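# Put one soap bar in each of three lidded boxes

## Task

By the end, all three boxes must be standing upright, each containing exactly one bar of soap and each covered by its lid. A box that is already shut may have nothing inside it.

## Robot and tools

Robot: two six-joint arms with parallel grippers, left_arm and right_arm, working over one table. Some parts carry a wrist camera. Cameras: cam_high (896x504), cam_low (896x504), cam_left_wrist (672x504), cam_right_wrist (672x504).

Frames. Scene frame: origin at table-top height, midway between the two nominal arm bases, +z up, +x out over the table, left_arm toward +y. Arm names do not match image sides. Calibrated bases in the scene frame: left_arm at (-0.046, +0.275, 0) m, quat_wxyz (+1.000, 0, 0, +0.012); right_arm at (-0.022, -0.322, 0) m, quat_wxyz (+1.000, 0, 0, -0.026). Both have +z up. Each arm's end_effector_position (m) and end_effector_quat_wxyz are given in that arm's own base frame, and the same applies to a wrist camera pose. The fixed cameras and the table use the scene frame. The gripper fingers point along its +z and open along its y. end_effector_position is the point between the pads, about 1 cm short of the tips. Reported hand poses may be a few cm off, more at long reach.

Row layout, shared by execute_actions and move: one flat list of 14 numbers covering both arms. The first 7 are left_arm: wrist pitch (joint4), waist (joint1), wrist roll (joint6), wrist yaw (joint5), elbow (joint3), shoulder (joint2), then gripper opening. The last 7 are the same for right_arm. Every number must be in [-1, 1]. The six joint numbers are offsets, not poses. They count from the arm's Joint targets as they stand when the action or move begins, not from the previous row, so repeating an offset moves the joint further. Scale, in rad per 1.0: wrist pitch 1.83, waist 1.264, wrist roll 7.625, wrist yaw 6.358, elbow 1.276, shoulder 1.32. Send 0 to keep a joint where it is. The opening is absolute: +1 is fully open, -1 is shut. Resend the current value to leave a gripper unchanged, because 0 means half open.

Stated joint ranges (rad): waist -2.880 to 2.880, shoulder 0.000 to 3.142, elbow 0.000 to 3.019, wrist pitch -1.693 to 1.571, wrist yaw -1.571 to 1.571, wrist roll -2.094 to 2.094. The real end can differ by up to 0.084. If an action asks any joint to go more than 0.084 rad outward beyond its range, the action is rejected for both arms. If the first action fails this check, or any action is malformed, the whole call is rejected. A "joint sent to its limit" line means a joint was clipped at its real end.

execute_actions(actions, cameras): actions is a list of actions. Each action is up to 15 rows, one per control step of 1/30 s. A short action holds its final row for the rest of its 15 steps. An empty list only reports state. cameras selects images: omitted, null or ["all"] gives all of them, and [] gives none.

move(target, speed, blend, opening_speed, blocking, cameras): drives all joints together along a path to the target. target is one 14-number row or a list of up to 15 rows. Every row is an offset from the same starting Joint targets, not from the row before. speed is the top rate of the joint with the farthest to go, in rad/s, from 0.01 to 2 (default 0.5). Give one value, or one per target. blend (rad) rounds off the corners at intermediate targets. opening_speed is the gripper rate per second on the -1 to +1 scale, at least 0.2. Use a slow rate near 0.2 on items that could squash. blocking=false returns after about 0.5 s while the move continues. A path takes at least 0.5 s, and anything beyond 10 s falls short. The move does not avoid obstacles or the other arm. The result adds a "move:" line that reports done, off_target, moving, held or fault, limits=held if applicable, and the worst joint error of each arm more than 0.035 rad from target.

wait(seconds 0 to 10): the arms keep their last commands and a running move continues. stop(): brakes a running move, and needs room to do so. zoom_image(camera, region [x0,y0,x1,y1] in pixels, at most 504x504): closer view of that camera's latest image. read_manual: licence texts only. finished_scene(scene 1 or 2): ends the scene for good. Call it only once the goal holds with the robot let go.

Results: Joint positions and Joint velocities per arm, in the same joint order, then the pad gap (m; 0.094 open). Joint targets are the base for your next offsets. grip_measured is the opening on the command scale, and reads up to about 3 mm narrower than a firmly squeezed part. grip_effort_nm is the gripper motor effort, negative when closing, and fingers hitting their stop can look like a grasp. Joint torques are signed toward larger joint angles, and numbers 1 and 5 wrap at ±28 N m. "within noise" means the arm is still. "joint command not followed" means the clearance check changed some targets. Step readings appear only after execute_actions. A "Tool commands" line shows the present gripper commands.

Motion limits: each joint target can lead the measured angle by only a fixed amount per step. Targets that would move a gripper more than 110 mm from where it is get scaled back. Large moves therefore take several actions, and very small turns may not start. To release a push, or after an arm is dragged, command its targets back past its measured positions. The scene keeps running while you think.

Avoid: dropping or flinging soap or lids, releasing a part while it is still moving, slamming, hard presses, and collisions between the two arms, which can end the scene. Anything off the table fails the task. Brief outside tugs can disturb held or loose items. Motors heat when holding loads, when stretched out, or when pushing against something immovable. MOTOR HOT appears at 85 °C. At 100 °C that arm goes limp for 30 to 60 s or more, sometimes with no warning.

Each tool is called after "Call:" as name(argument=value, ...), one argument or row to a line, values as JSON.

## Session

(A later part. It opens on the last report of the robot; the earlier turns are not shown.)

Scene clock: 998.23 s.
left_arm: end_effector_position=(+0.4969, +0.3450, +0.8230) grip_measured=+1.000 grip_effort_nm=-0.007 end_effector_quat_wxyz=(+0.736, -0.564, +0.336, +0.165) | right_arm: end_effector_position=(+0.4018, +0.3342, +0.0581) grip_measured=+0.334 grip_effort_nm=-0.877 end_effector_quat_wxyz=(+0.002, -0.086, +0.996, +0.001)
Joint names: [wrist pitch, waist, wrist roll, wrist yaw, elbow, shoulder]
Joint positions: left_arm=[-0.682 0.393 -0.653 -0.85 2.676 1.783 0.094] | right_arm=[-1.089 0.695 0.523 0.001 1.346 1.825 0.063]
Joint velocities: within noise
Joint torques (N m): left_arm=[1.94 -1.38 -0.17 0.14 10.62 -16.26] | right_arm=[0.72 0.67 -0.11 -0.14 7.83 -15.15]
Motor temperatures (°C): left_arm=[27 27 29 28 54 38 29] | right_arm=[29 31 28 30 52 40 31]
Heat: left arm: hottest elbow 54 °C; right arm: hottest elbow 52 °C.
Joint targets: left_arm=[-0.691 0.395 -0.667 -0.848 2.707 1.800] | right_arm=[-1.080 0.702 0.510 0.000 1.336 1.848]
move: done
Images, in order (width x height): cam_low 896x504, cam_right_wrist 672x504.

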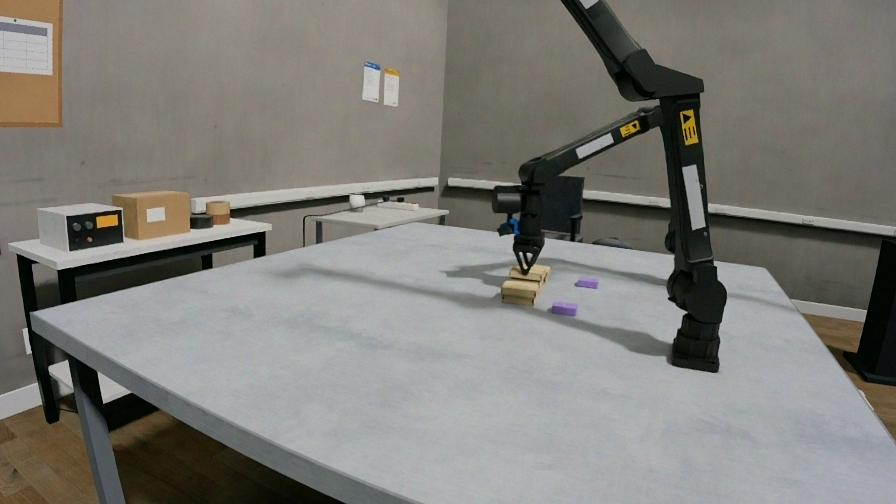

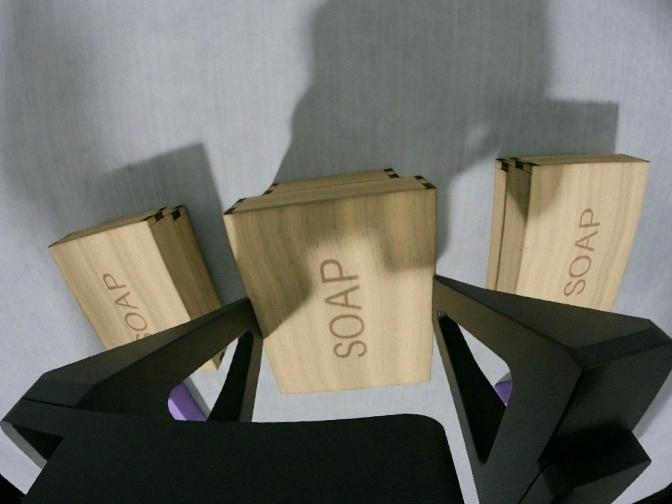

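Call:
move(
  target=[
    [0,0,0,0,0,0,1,0.0112,0,0,0,-0.0063,0.0115,0.33],
    [0,0,0,0,0,0,1,0.0112,0,0,0,-0.0063,0.0115,0.5],
  ],
  speed=0.04,
  opening_speed=0.2,
  cameras=["cam_low","cam_right_wrist"],
)

Call:
zoom_image(
  camera="cam_low",
  region=[480, 240, 560, 320],
)

Scene clock: 1013.17 s.
left_arm: end_effector_position=(+0.4969, +0.3450, +0.8230) grip_measured=+1.000 grip_effort_nm=-0.017 end_effector_quat_wxyz=(+0.736, -0.564, +0.336, +0.165) | right_arm: end_effector_position=(+0.4026, +0.3348, +0.0489) grip_measured=+0.497 grip_effort_nm=0.051 end_effector_quat_wxyz=(+0.002, -0.086, +0.996, +0.001)
Joint names: [wrist pitch, waist, wrist roll, wrist yaw, elbow, shoulder]
Joint positions: left_arm=[-0.682 0.393 -0.653 -0.85 2.676 1.783 0.094] | right_arm=[-1.068 0.695 0.522 0.001 1.339 1.839 0.07]
Joint velocities: within noise
Joint torques (N m): left_arm=[1.95 -1.38 -0.17 0.13 10.59 -16.21] | right_arm=[0.7 0.73 -0.1 -0.14 7.66 -14.74]
Motor temperatures (°C): left_arm=[27 27 29 28 54 38 29] | right_arm=[29 31 28 30 51 39 31]
Heat: left arm: hottest elbow 54 °C; right arm: hottest elbow 51 °C.
Joint targets: left_arm=[-0.691 0.395 -0.667 -0.848 2.707 1.800] | right_arm=[-1.059 0.702 0.510 0.000 1.328 1.863]
move: done
Images, in order (width x height): cam_low 896x504, cam_right_wrist 672x504.

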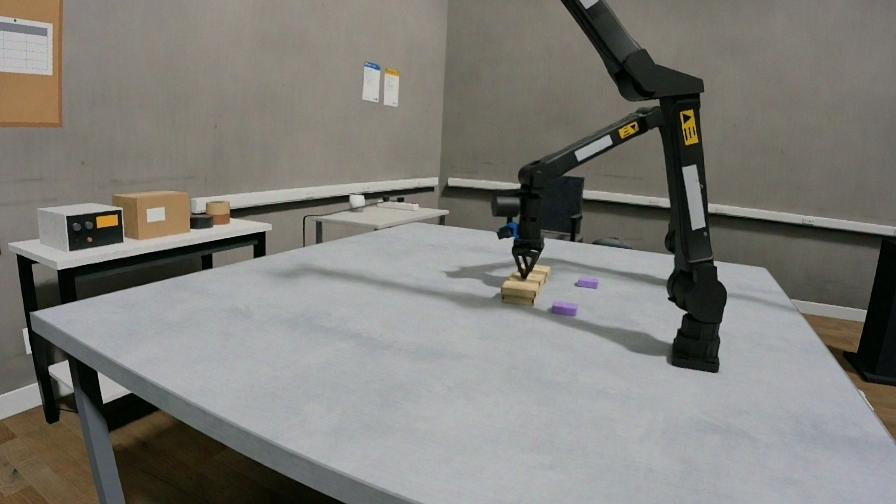

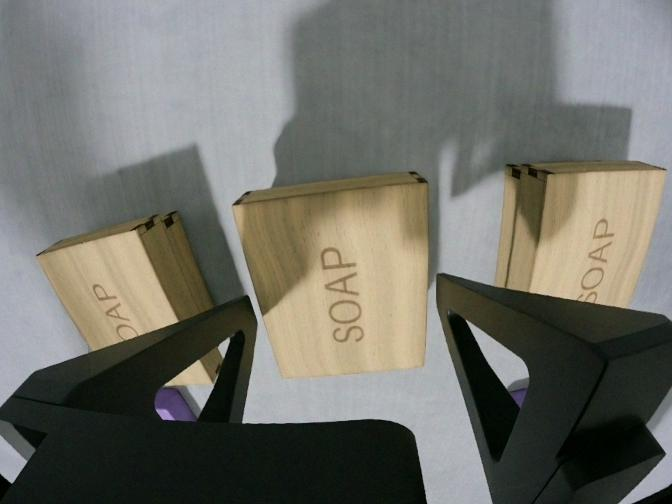

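Scaled by 6.300 from the camera's 896x504 image, which has a finer 1280x720 frame.

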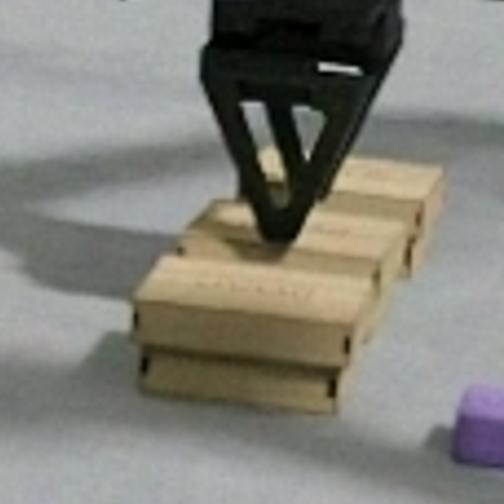

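Call:
move(
  target=[
    [0,0,0,0,0,0,1,-0.008,0,0,0,0.047,-0.0258,0.6],
    [0,0,0,0,0,0,1,-0.0934,0,0,0,0.116,-0.081,0.6],
    [0,0,0,0,0,0,1,-0.052,-0.168,-0.0131,0,-0.048,-0.146,0.6],
  ],
  speed=[0.1,0.2,0.4],
  blend=[0.01,0.05,0],
  opening_speed=0.4,
  cameras=["cam_low","cam_right_wrist"],
)

Call:
zoom_image(
  camera="cam_right_wrist",
  region=[150, 60, 550, 420],
)

Call:
zoom_image(
  camera="cam_low",
  region=[480, 240, 560, 320],
)

Scene clock: 1034.93 s.
left_arm: end_effector_position=(+0.4969, +0.3450, +0.8230) grip_measured=+1.000 grip_effort_nm=-0.017 end_effector_quat_wxyz=(+0.736, -0.564, +0.336, +0.165) | right_arm: end_effector_position=(+0.4275, +0.2246, +0.1011) grip_measured=+0.598 grip_effort_nm=0.046 end_effector_quat_wxyz=(-0.001, -0.030, +1.000, -0.001)
Joint names: [wrist pitch, waist, wrist roll, wrist yaw, elbow, shoulder]
Joint positions: left_arm=[-0.682 0.393 -0.653 -0.85 2.676 1.783 0.094] | right_arm=[-1.163 0.485 0.424 0 1.277 1.686 0.075]
Joint velocities: within noise
Joint torques (N m): left_arm=[1.95 -1.38 -0.17 0.13 10.61 -16.21] | right_arm=[0.68 0.56 -0.13 -0.14 8.14 -16.03]
Motor temperatures (°C): left_arm=[27 27 29 28 54 38 29] | right_arm=[29 31 28 30 49 38 31]
Heat: left arm: hottest elbow 54 °C; right arm: hottest elbow 49 °C.
Joint targets: left_arm=[-0.691 0.395 -0.667 -0.848 2.707 1.800] | right_arm=[-1.154 0.490 0.410 0.000 1.267 1.670]
move: done
Images, in order (width x height): cam_low 896x504, cam_right_wrist 672x504.

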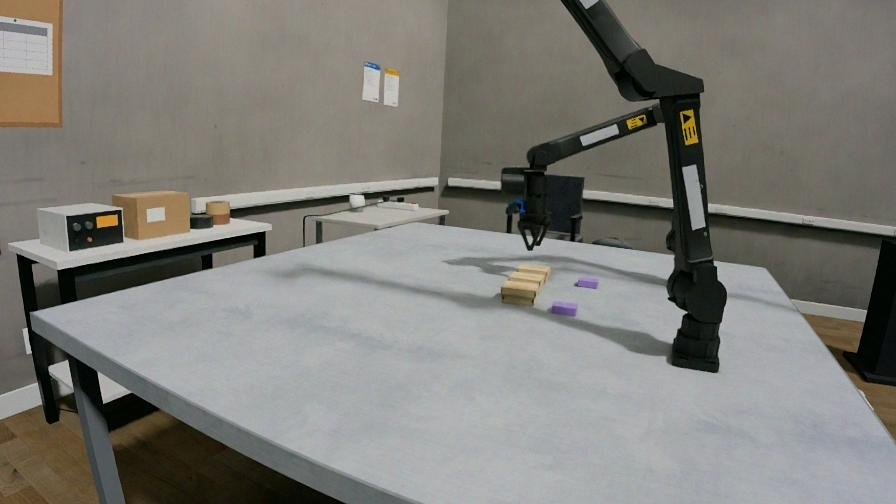

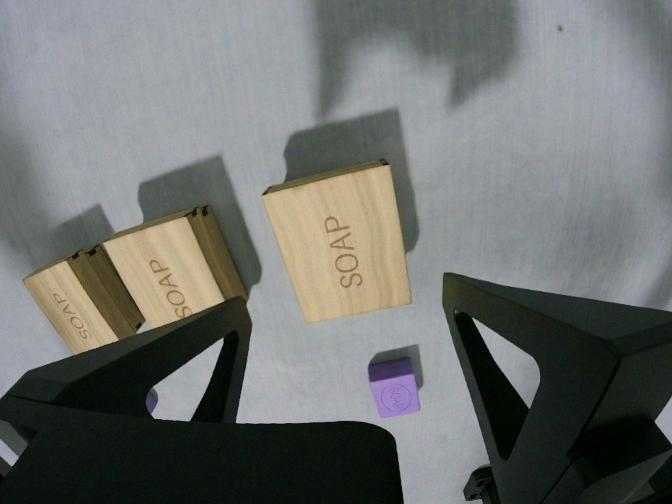

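Scaled by 1.260 from the camera's 672x504 image, which has a finer 960x720 frame.

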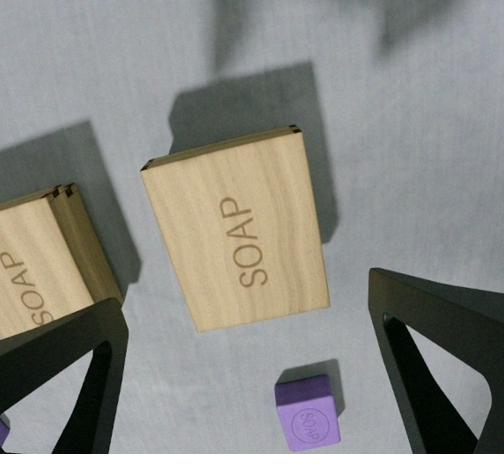

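Scaled by 6.300 from the camera's 896x504 image, which has a finer 1280x720 frame.

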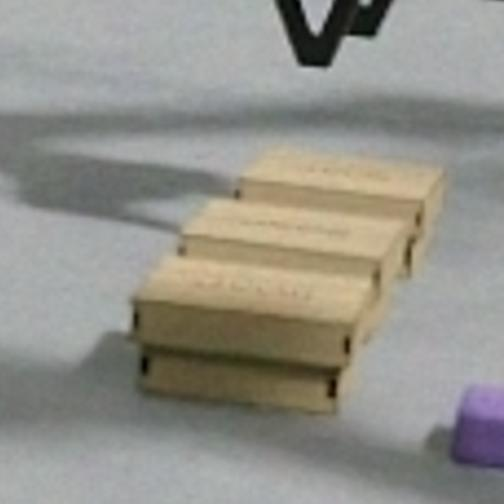

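Call:
move(
  target=[
    [0,0,0,0,0,0,1,0,0.0087,-0.0118,0,0,0.02,0.62],
    [0,0,0,0,0,0,1,0.088,0.0087,-0.0118,0,-0.0815,0.0697,0.62],
  ],
  speed=0.1,
  blend=[0.01,0],
  cameras=["cam_low","cam_right_wrist"],
)

Call:
zoom_image(
  camera="cam_low",
  region=[480, 240, 560, 320],
)

Scene clock: 1061.60 s.
left_arm: end_effector_position=(+0.4969, +0.3450, +0.8230) grip_measured=+1.000 grip_effort_nm=-0.007 end_effector_quat_wxyz=(+0.736, -0.564, +0.336, +0.165) | right_arm: end_effector_position=(+0.4189, +0.2245, +0.0415) grip_measured=+0.618 grip_effort_nm=0.051 end_effector_quat_wxyz=(+0.001, -0.080, +0.997, +0.000)
Joint names: [wrist pitch, waist, wrist roll, wrist yaw, elbow, shoulder]
Joint positions: left_arm=[-0.682 0.393 -0.653 -0.85 2.676 1.783 0.094] | right_arm=[-1.003 0.493 0.333 0 1.174 1.74 0.076]
Joint velocities: within noise
Joint torques (N m): left_arm=[1.95 -1.44 -0.17 0.13 10.62 -16.26] | right_arm=[0.62 0.73 -0.11 -0.14 7.38 -13.16]
Motor temperatures (°C): left_arm=[27 27 29 28 53 38 29] | right_arm=[29 31 28 30 48 40 30]
Heat: left arm: hottest elbow 53 °C; right arm: hottest elbow 48 °C.
Joint targets: left_arm=[-0.691 0.395 -0.667 -0.848 2.707 1.800] | right_arm=[-0.993 0.500 0.320 0.000 1.163 1.763]
move: done
Images, in order (width x height): cam_low 896x504, cam_right_wrist 672x504.

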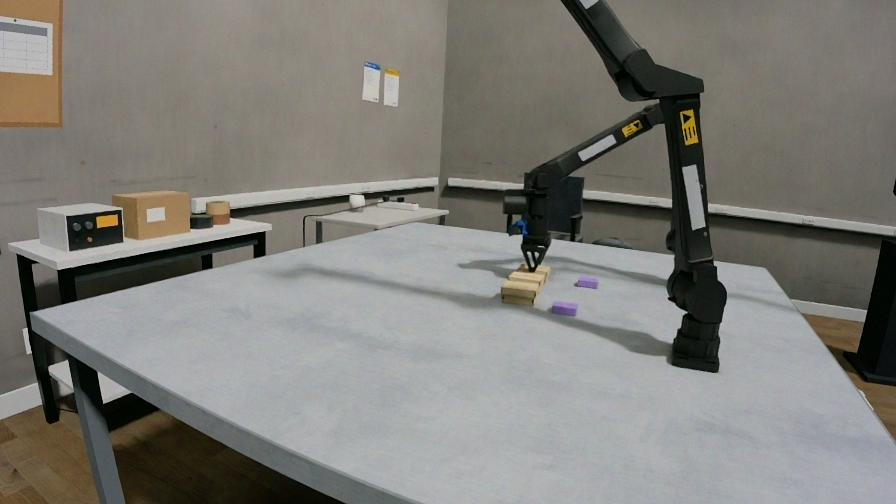

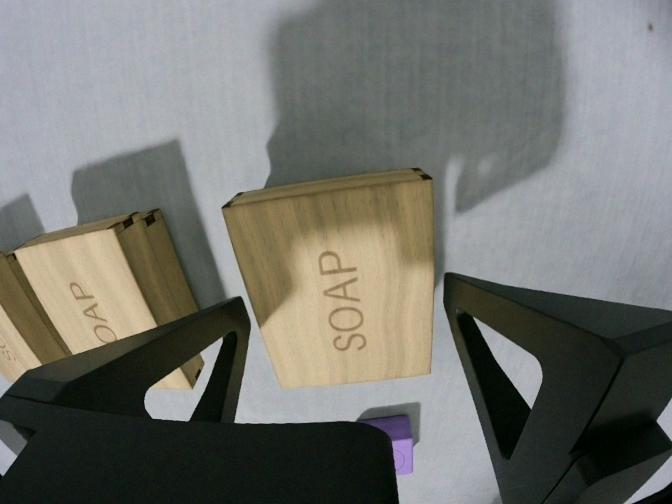

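Scaled by 6.300 from the camera's 896x504 image, which has a finer 1280x720 frame.

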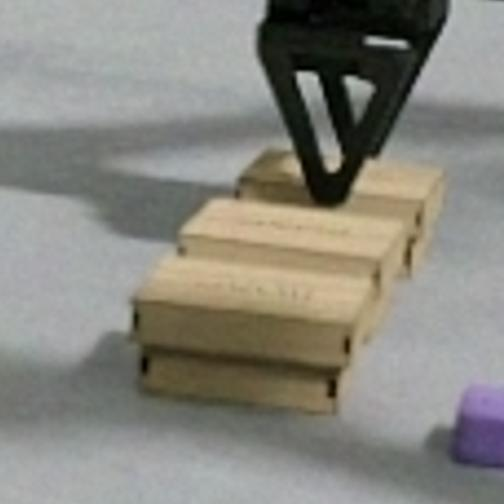

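Call:
move(
  target=[
    [0,0,0,0,0,0,1,0,0,0,0,0,0,0.34],
    [0,0,0,0,0,0,1,0,0,0,0,0,0,0.33],
    [0,0,0,0,0,0,1,-0.008,0,0,0,0.047,-0.0258,0.33],
    [0,0,0,0,0,0,1,-0.0428,0,0,0,0.0716,-0.053,0.33],
    [0,0,0,0,0,0,1,-0.1328,0,0,0,0.1457,-0.1064,0.33],
  ],
  speed=[0.05,0.05,0.08,0.05,0.15],
  blend=[0,0,0.01,0.01,0],
  opening_speed=0.2,
)

Call:
zoom_image(
  camera="cam_high",
  region=[390, 190, 440, 250],
)

Call:
zoom_image(
  camera="cam_low",
  region=[480, 240, 560, 320],
)

Scene clock: 1090.07 s.
left_arm: end_effector_position=(+0.4969, +0.3450, +0.8230) grip_measured=+1.000 grip_effort_nm=-0.007 end_effector_quat_wxyz=(+0.736, -0.564, +0.336, +0.165) | right_arm: end_effector_position=(+0.4180, +0.2240, +0.1306) grip_measured=+0.339 grip_effort_nm=-1.082 end_effector_quat_wxyz=(+0.001, -0.080, +0.997, +0.000)
Joint names: [wrist pitch, waist, wrist roll, wrist yaw, elbow, shoulder]
Joint positions: left_arm=[-0.682 0.393 -0.653 -0.85 2.676 1.783 0.094] | right_arm=[-1.228 0.493 0.333 0 1.294 1.635 0.063]
Joint velocities: within noise
Joint torques (N m): left_arm=[1.94 -1.38 -0.17 0.13 10.61 -16.21] | right_arm=[0.18 0.73 -0.11 -0.14 13.85 -15.33]
Motor temperatures (°C): left_arm=[27 27 29 28 53 38 29] | right_arm=[29 31 28 30 49 38 31]
Heat: left arm: hottest elbow 53 °C; right arm: hottest elbow 49 °C.
Joint targets: left_arm=[-0.691 0.395 -0.667 -0.848 2.707 1.800] | right_arm=[-1.236 0.500 0.320 0.000 1.349 1.622]
move: off_target (right_arm); right_arm: the elbow is farthest, 0.055 rad from its target

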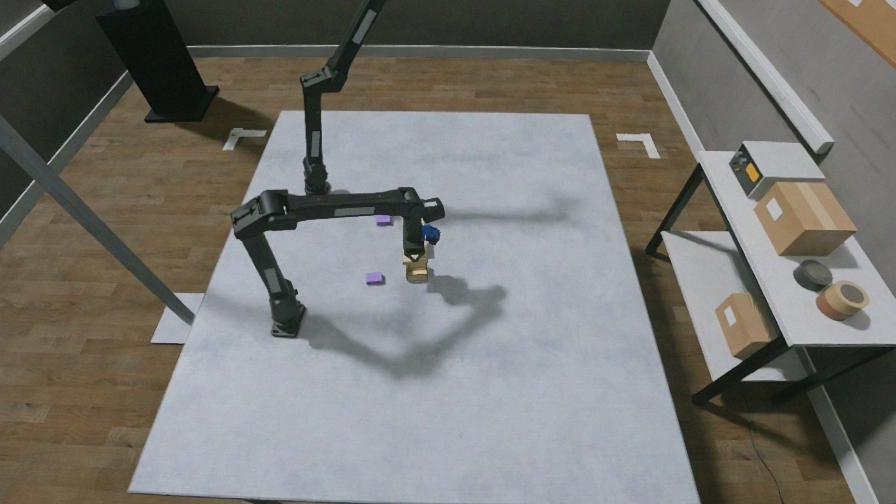

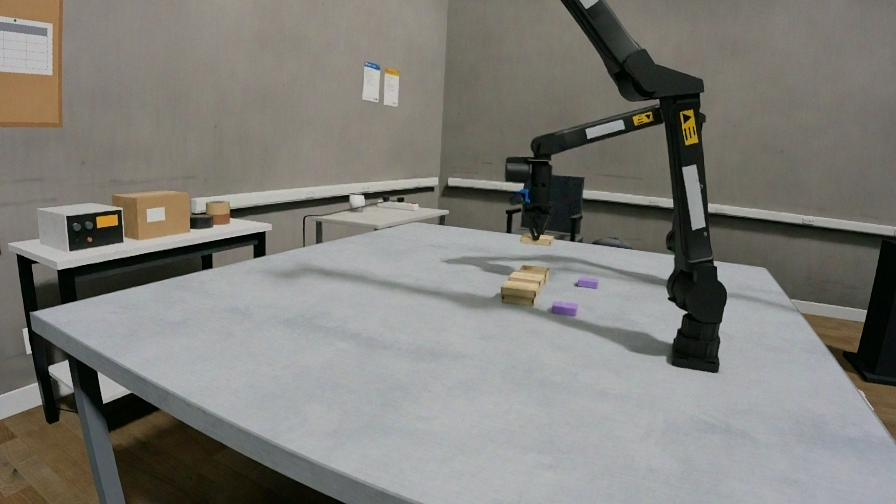

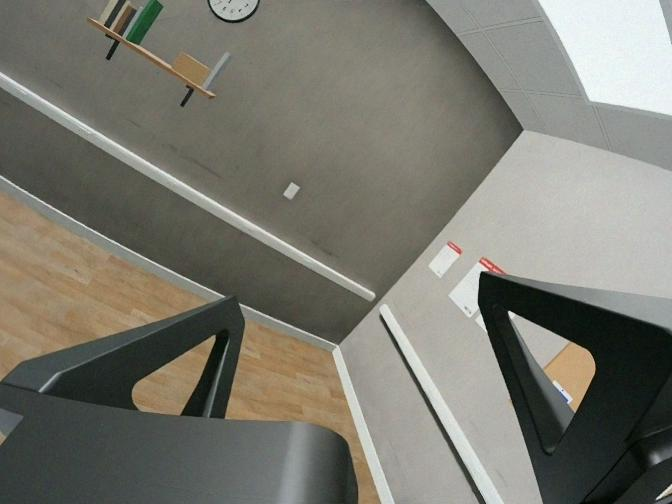

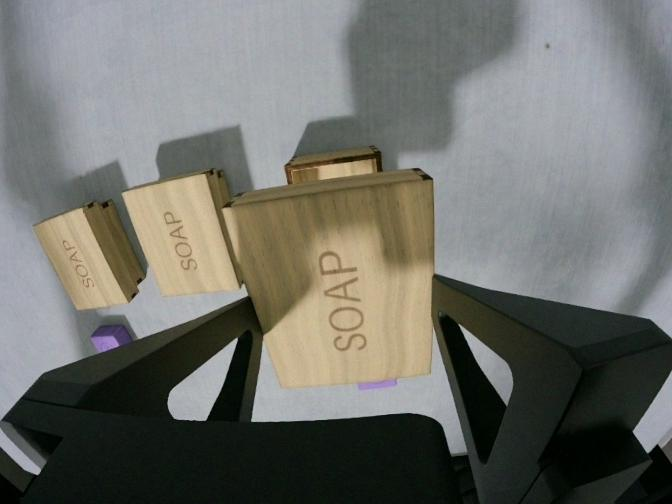

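Scaled by 8.400 from the camera's 896x504 image, which has a finer 1280x720 frame.

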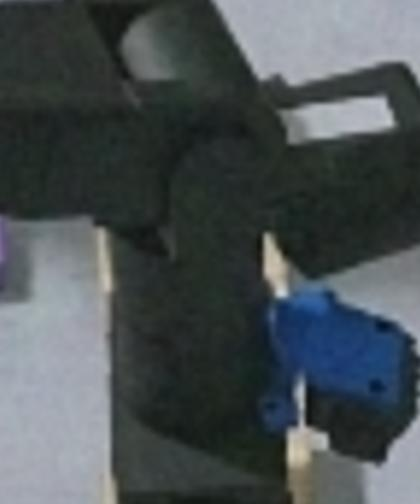

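Scaled by 6.300 from the camera's 896x504 image, which has a finer 1280x720 frame.

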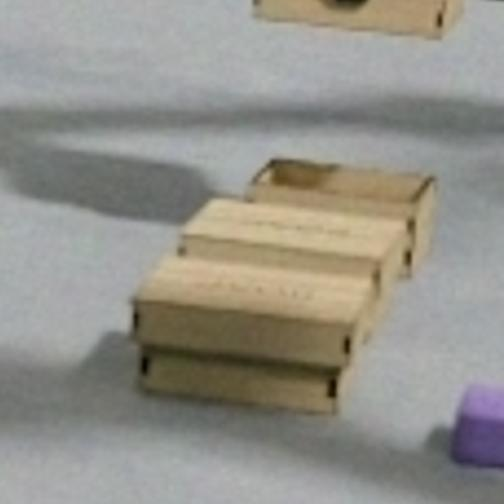

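Call:
zoom_image(
  camera="cam_high",
  region=[390, 240, 450, 300],
)

Scaled by 8.400 from the camera's 896x504 image, which has a finer 1280x720 frame.

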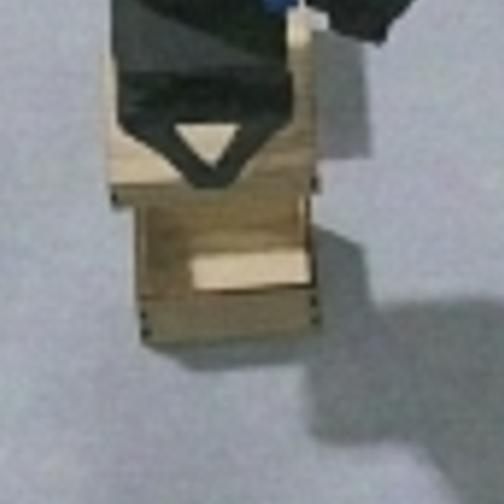

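Call:
move(
  target=[
    [0,0,0,0,0,0,1,0,-0.1938,0,0,0,0,0.33],
    [0,0,0,0,0,0,1,0.009,-0.1938,0,0,-0.047,0.0227,0.33],
    [0,0,0,0,0,0,1,0.1328,-0.1938,0,0,-0.1458,0.106,0.33],
    [0,0,0,0,0,0,1,0.1607,-0.1938,0,0,-0.1638,0.127,0.33],
  ],
  speed=[0.3,0.1,0.15,0.04],
  blend=[0.01,0.01,0.01,0],
  cameras=["cam_high","cam_low","cam_right_wrist"],
)

Call:
zoom_image(
  camera="cam_low",
  region=[480, 230, 560, 310],
)

Call:
zoom_image(
  camera="cam_high",
  region=[390, 240, 450, 300],
)

Scene clock: 1120.63 s.
left_arm: end_effector_position=(+0.4969, +0.3450, +0.8230) grip_measured=+1.000 grip_effort_nm=-0.012 end_effector_quat_wxyz=(+0.736, -0.564, +0.336, +0.165) | right_arm: end_effector_position=(+0.4592, +0.1196, +0.0220) grip_measured=+0.339 grip_effort_nm=-1.077 end_effector_quat_wxyz=(+0.001, +0.039, +0.999, +0.000)
Joint names: [wrist pitch, waist, wrist roll, wrist yaw, elbow, shoulder]
Joint positions: left_arm=[-0.682 0.393 -0.653 -0.85 2.676 1.783 0.094] | right_arm=[-0.951 0.256 0.333 0 1.15 1.767 0.063]
Joint velocities: within noise
Joint torques (N m): left_arm=[1.92 -1.38 -0.17 0.13 10.59 -16.21] | right_arm=[0.66 0.09 -0.11 -0.13 7.12 -13.16]
Motor temperatures (°C): left_arm=[27 27 29 28 53 38 29] | right_arm=[29 31 28 30 52 39 32]
Heat: left arm: hottest elbow 53 °C; right arm: hottest elbow 52 °C.
Joint targets: left_arm=[-0.691 0.395 -0.667 -0.848 2.707 1.800] | right_arm=[-0.942 0.255 0.320 0.000 1.140 1.790]
move: done
Images, in order (width x height): cam_high 896x504, cam_low 896x504, cam_right_wrist 672x504.

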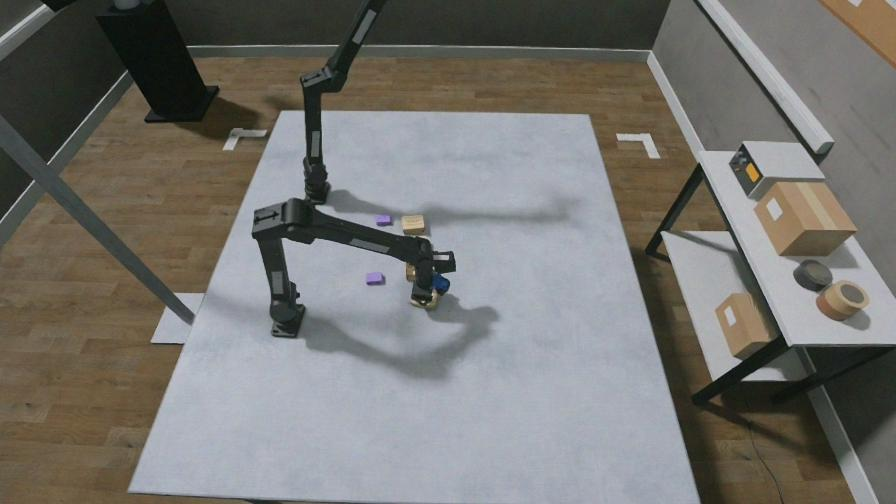

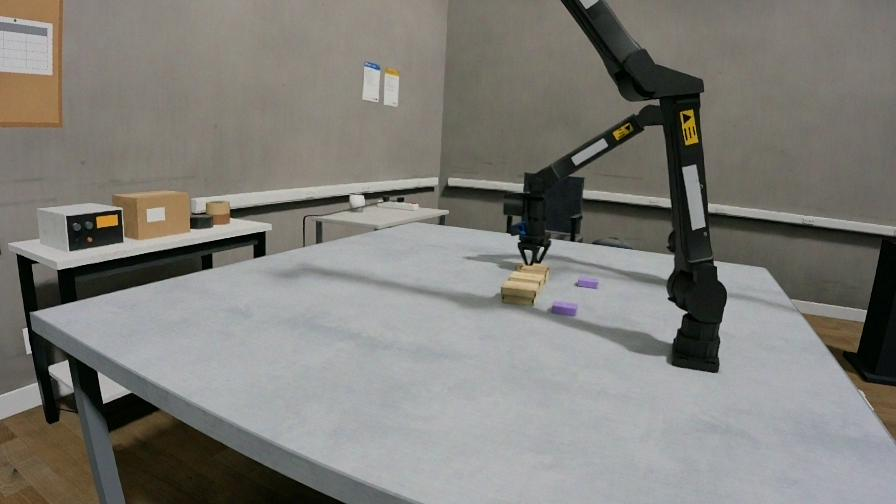

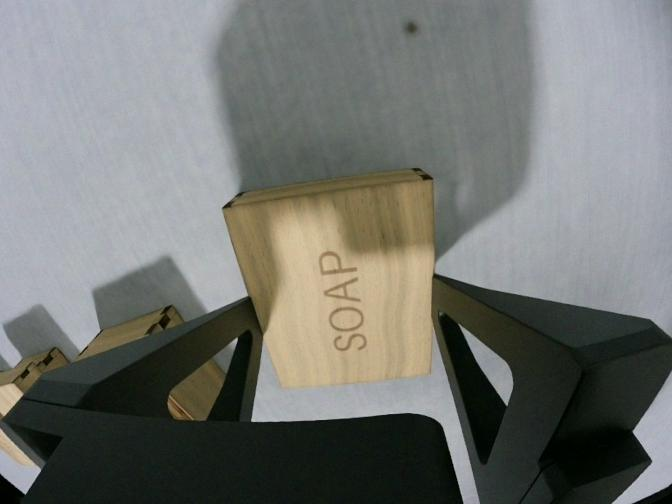

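Scaled by 6.300 from the camera's 896x504 image, which has a finer 1280x720 frame.

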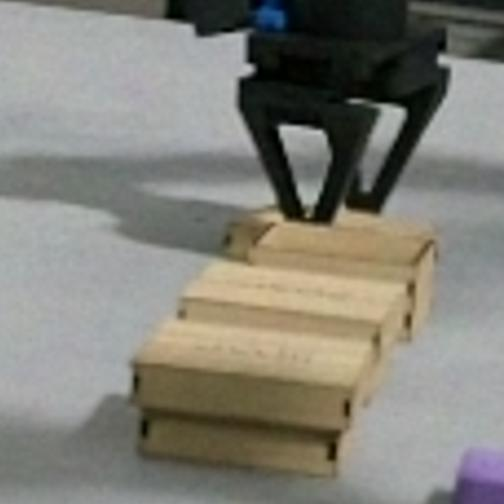

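Scaled by 8.400 from the camera's 896x504 image, which has a finer 1280x720 frame.

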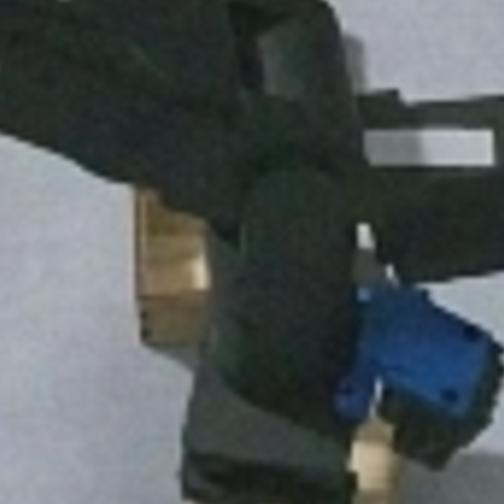

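Call:
move(
  target=[
    [0,0,0,0,0,0,1,0,0,0,0,0,0,0.5],
    [0,0,0,0,0,0,1,-0.008,0,0,0,0.047,-0.0258,0.5],
    [0,0,0,0,0,0,1,-0.1607,0,0,0,0.1638,-0.127,0.5],
    [0,0,0,0,0,0,1,-0.0918,0.2658,-0.1924,0,-0.207,-0.353,0.5],
  ],
  speed=[0.1,0.1,0.2,0.6],
  blend=[0,0.01,0.05,0],
  opening_speed=0.2,
)

Call:
zoom_image(
  camera="cam_right_wrist",
  region=[150, 60, 550, 420],
)

Call:
zoom_image(
  camera="cam_high",
  region=[390, 250, 450, 310],
)

Scene clock: 1170.93 s.
left_arm: end_effector_position=(+0.4969, +0.3450, +0.8230) grip_measured=+1.000 grip_effort_nm=-0.007 end_effector_quat_wxyz=(+0.736, -0.564, +0.336, +0.165) | right_arm: end_effector_position=(+0.2876, +0.1901, +0.1028) grip_measured=+0.498 grip_effort_nm=0.046 end_effector_quat_wxyz=(-0.001, +0.757, -0.653, +0.000)
Joint names: [wrist pitch, waist, wrist roll, wrist yaw, elbow, shoulder]
Joint positions: left_arm=[-0.682 0.393 -0.653 -0.85 2.676 1.783 0.094] | right_arm=[-1.119 0.585 -1.133 0 0.887 1.337 0.07]
Joint velocities: within noise
Joint torques (N m): left_arm=[1.96 -1.44 -0.17 0.14 10.61 -16.26] | right_arm=[0.69 0.62 -0.13 -0.24 7.84 -10.11]
Motor temperatures (°C): left_arm=[27 27 29 28 53 38 29] | right_arm=[29 31 28 30 49 38 32]
Heat: left arm: hottest elbow 53 °C; right arm: hottest elbow 49 °C.
Joint targets: left_arm=[-0.691 0.395 -0.667 -0.848 2.707 1.800] | right_arm=[-1.110 0.591 -1.147 0.000 0.876 1.324]
move: done

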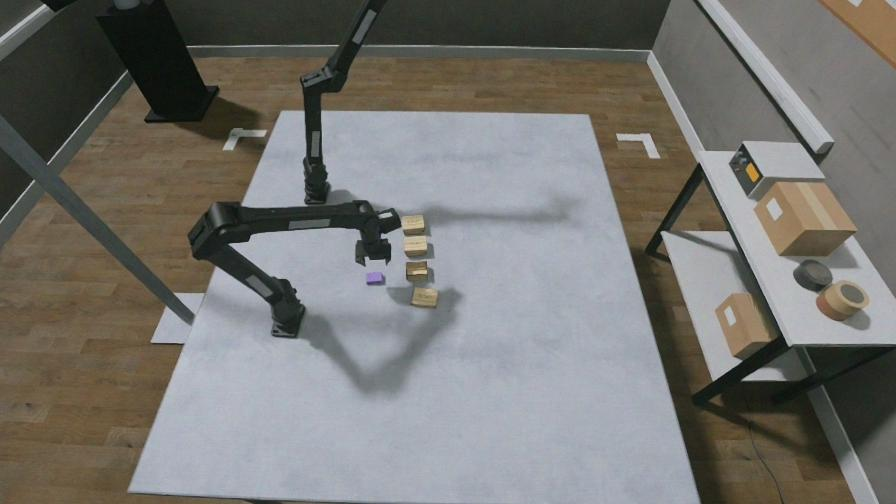

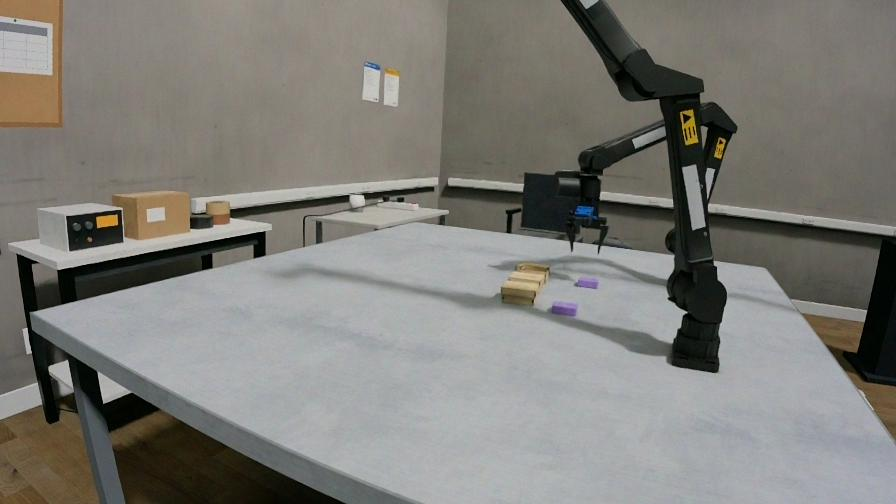

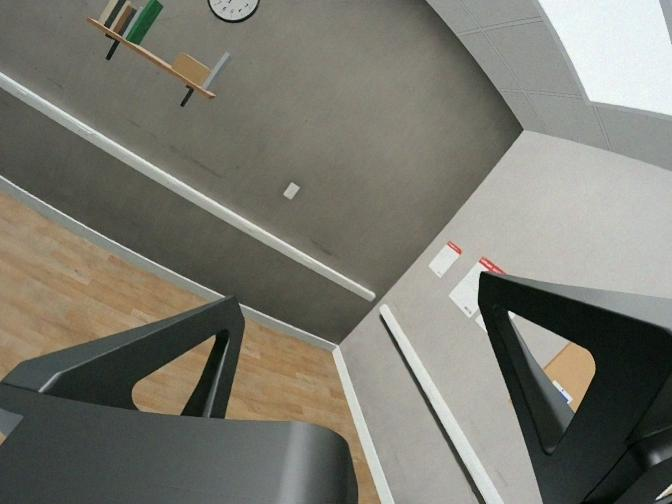

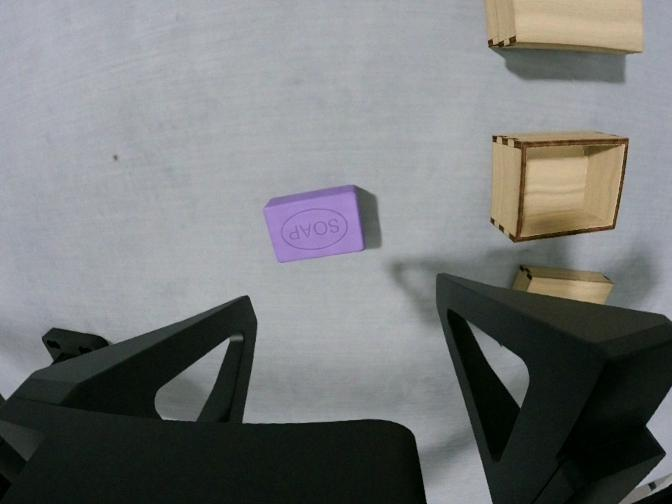

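Scaled by 1.260 from the camera's 672x504 image, which has a finer 960x720 frame.

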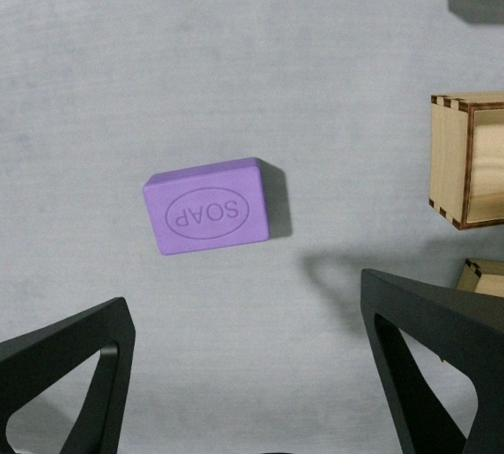

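Scaled by 8.400 from the camera's 896x504 image, which has a finer 1280x720 frame.

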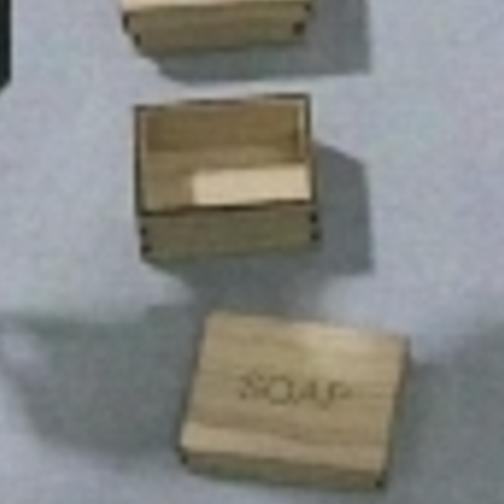

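Call:
move(
  target=[
    [0,0,0,0,0,0,1,0.009,0.0237,0,0,0,0.02,0.5],
    [0,0,0,0,0,0,1,0.1126,0.0237,0,0,-0.101,0.084,0.5],
  ],
  speed=[0.1,0.15],
  blend=[0.01,0],
  cameras=["cam_low","cam_right_wrist"],
)

Call:
zoom_image(
  camera="cam_low",
  region=[540, 230, 640, 310],
)

Scene clock: 1198.63 s.
left_arm: end_effector_position=(+0.4969, +0.3450, +0.8230) grip_measured=+1.000 grip_effort_nm=-0.012 end_effector_quat_wxyz=(+0.736, -0.564, +0.336, +0.165) | right_arm: end_effector_position=(+0.2714, +0.1912, +0.0349) grip_measured=+0.498 grip_effort_nm=0.042 end_effector_quat_wxyz=(+0.002, +0.767, -0.641, +0.000)
Joint names: [wrist pitch, waist, wrist roll, wrist yaw, elbow, shoulder]
Joint positions: left_arm=[-0.682 0.393 -0.653 -0.85 2.676 1.783 0.094] | right_arm=[-0.913 0.615 -1.134 0 0.757 1.418 0.07]
Joint velocities: within noise
Joint torques (N m): left_arm=[1.94 -1.44 -0.17 0.13 10.59 -16.21] | right_arm=[0.72 0.62 -0.11 -0.24 6.86 -7.88]
Motor temperatures (°C): left_arm=[27 27 29 28 53 38 29] | right_arm=[29 31 28 30 49 37 31]
Heat: left arm: hottest elbow 53 °C; right arm: hottest elbow 49 °C.
Joint targets: left_arm=[-0.691 0.395 -0.667 -0.848 2.707 1.800] | right_arm=[-0.904 0.621 -1.147 0.000 0.747 1.435]
move: done
Images, in order (width x height): cam_low 896x504, cam_right_wrist 672x504.

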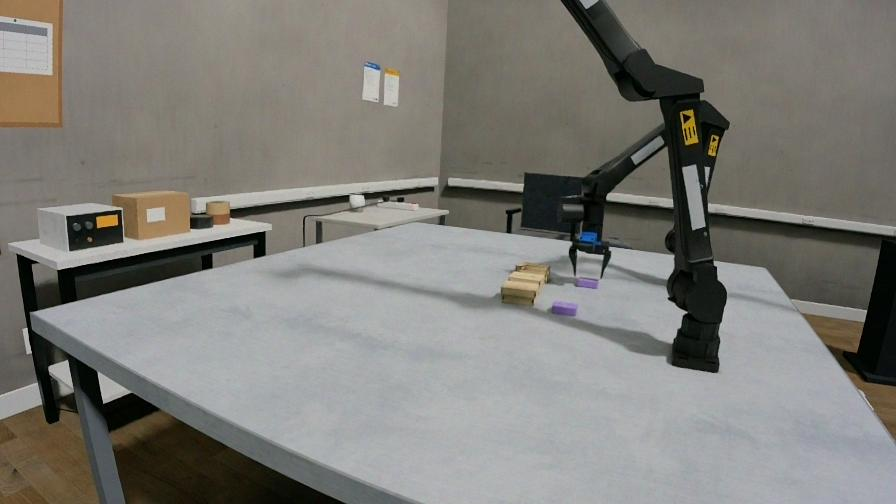

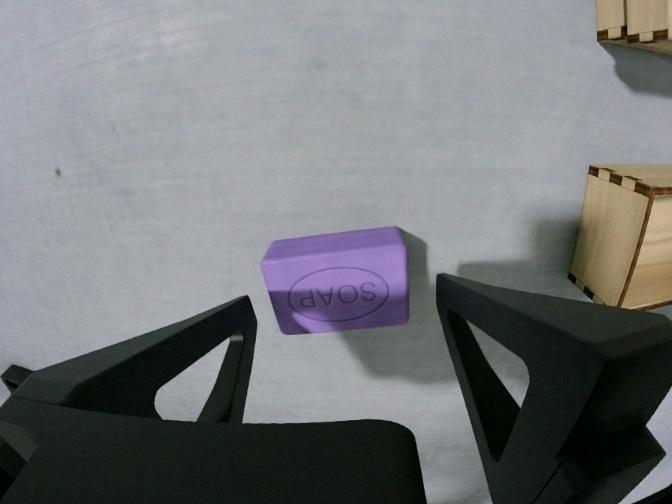

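Scaled by 5.040 from the camera's 896x504 image, which has a finer 1280x720 frame.

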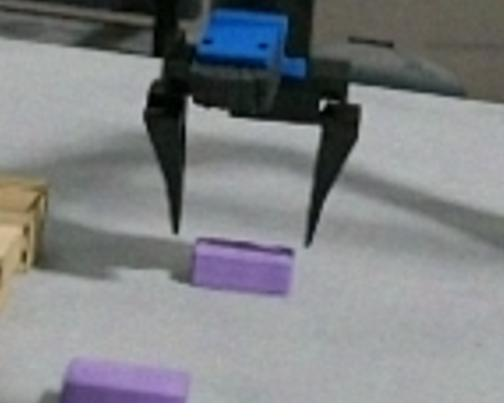

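Call:
move(
  target=[
    [0,0,0,0,0,0,1,0.0268,0,0,0,-0.0141,0.0235,0.5],
    [0,0,0,0,0,0,1,0.0268,0,0,0,-0.0141,0.0235,0.13],
    [0,0,0,0,0,0,1,0.0268,0,0,0,-0.0141,0.0235,-0.25],
  ],
  speed=0.06,
  opening_speed=0.25,
  cameras=["cam_low","cam_right_wrist"],
)

Scene clock: 1216.83 s.
left_arm: end_effector_position=(+0.4969, +0.3450, +0.8230) grip_measured=+1.000 grip_effort_nm=-0.007 end_effector_quat_wxyz=(+0.736, -0.564, +0.336, +0.165) | right_arm: end_effector_position=(+0.2719, +0.1915, +0.0204) grip_measured=+0.154 grip_effort_nm=-1.072 end_effector_quat_wxyz=(+0.000, +0.767, -0.641, +0.000)
Joint names: [wrist pitch, waist, wrist roll, wrist yaw, elbow, shoulder]
Joint positions: left_arm=[-0.682 0.393 -0.653 -0.85 2.676 1.783 0.094] | right_arm=[-0.864 0.615 -1.134 0 0.739 1.448 0.054]
Joint velocities: within noise
Joint torques (N m): left_arm=[1.95 -1.44 -0.17 0.13 10.61 -16.21] | right_arm=[0.69 0.67 -0.11 -0.24 6.53 -7.94]
Motor temperatures (°C): left_arm=[27 27 29 28 53 38 29] | right_arm=[29 31 28 30 48 36 31]
Heat: left arm: hottest elbow 53 °C; right arm: hottest elbow 48 °C.
Joint targets: left_arm=[-0.691 0.395 -0.667 -0.848 2.707 1.800] | right_arm=[-0.855 0.621 -1.147 0.000 0.729 1.466]
move: done
Images, in order (width x height): cam_low 896x504, cam_right_wrist 672x504.

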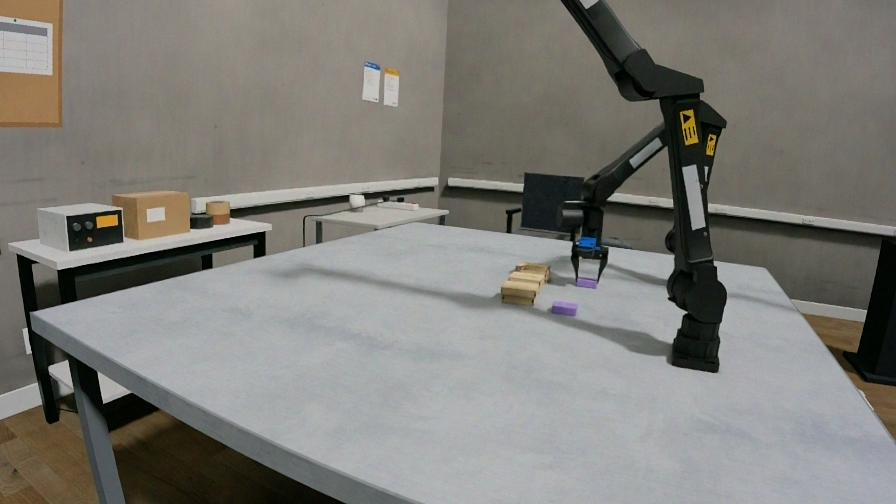

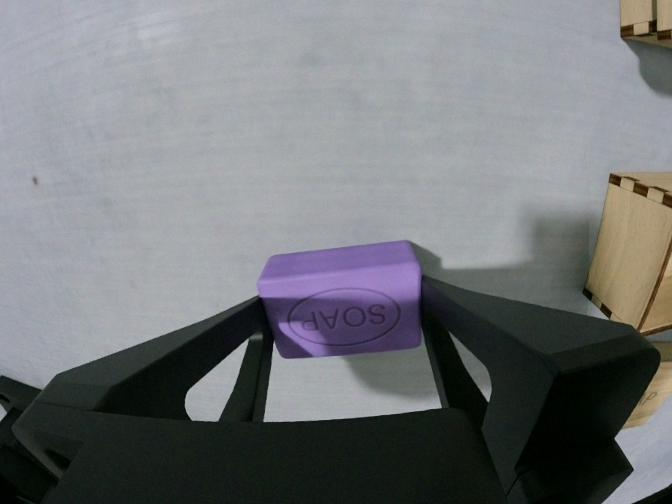

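Call:
move(
  target=[
    [0,0,0,0,0,0,1,-0.008,0,0,0,0.043,-0.019,-0.25],
    [0,0,0,0,0,0,1,-0.1825,0,0,0,0.1685,-0.153,-0.25],
    [0,0,0,0,0,0,1,-0.1937,-0.1028,-0.0132,0,0.4687,0.1477,-0.25],
  ],
  speed=[0.1,0.2,0.4],
  blend=[0.01,0.05,0],
  cameras=["cam_low","cam_right_wrist"],
)

Call:
zoom_image(
  camera="cam_low",
  region=[480, 230, 560, 310],
)

Call:
zoom_image(
  camera="cam_right_wrist",
  region=[150, 60, 550, 420],
)

Scene clock: 1235.83 s.
left_arm: end_effector_position=(+0.4969, +0.3450, +0.8230) grip_measured=+1.000 grip_effort_nm=-0.012 end_effector_quat_wxyz=(+0.736, -0.564, +0.336, +0.165) | right_arm: end_effector_position=(+0.4147, +0.2236, +0.1170) grip_measured=+0.154 grip_effort_nm=-1.082 end_effector_quat_wxyz=(+0.003, +0.761, -0.649, -0.001)
Joint names: [wrist pitch, waist, wrist roll, wrist yaw, elbow, shoulder]
Joint positions: left_arm=[-0.682 0.393 -0.653 -0.85 2.676 1.783 0.094] | right_arm=[-1.201 0.495 -1.233 0 1.269 1.645 0.054]
Joint velocities: within noise
Joint torques (N m): left_arm=[1.94 -1.44 -0.17 0.14 10.59 -16.26] | right_arm=[0.06 -0.21 -0.13 -0.24 13.83 -13.04]
Motor temperatures (°C): left_arm=[27 27 29 28 53 38 29] | right_arm=[29 31 28 30 48 36 32]
Heat: left arm: hottest elbow 53 °C; right arm: hottest elbow 48 °C.
Joint targets: left_arm=[-0.691 0.395 -0.667 -0.848 2.707 1.800] | right_arm=[-1.209 0.491 -1.247 0.000 1.327 1.661]
move: off_target (right_arm); right_arm: the elbow is farthest, 0.058 rad from its target
Images, in order (width x height): cam_low 896x504, cam_right_wrist 672x504.

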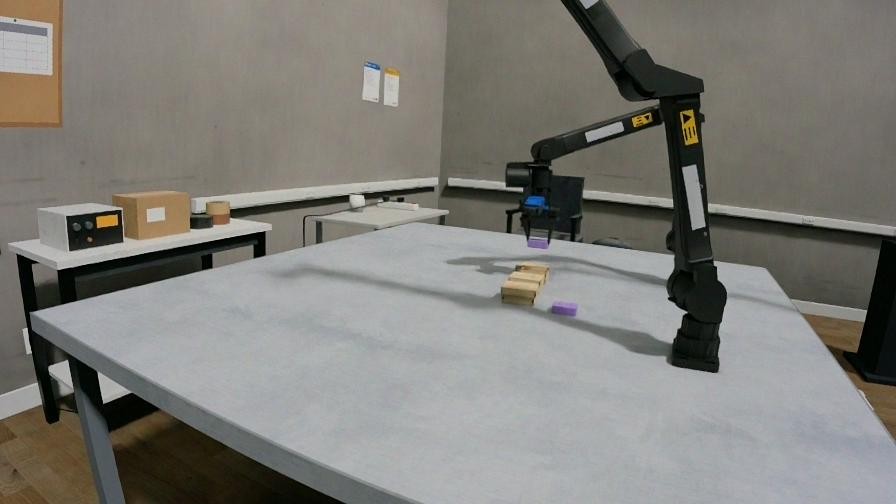

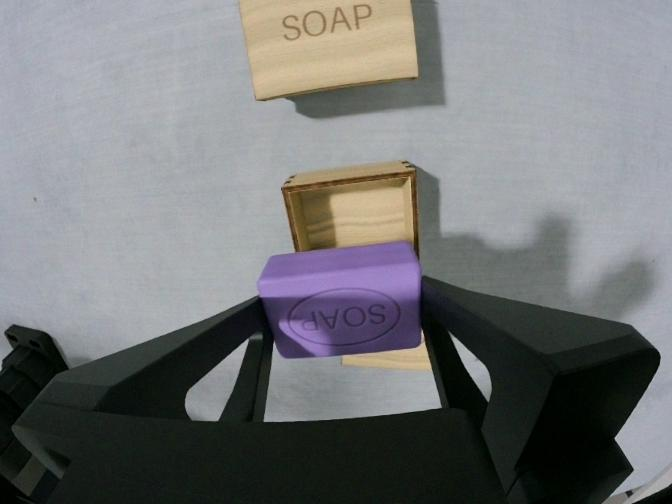

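Scaled by 6.300 from the camera's 896x504 image, which has a finer 1280x720 frame.

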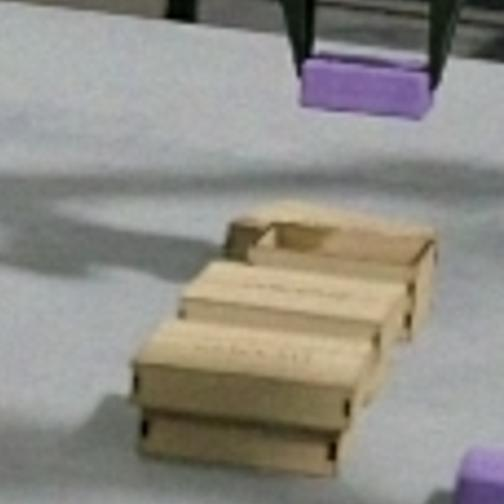

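Scaled by 1.260 from the camera's 672x504 image, which has a finer 960x720 frame.

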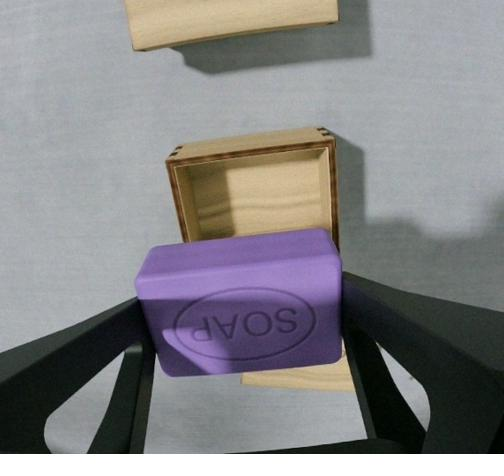

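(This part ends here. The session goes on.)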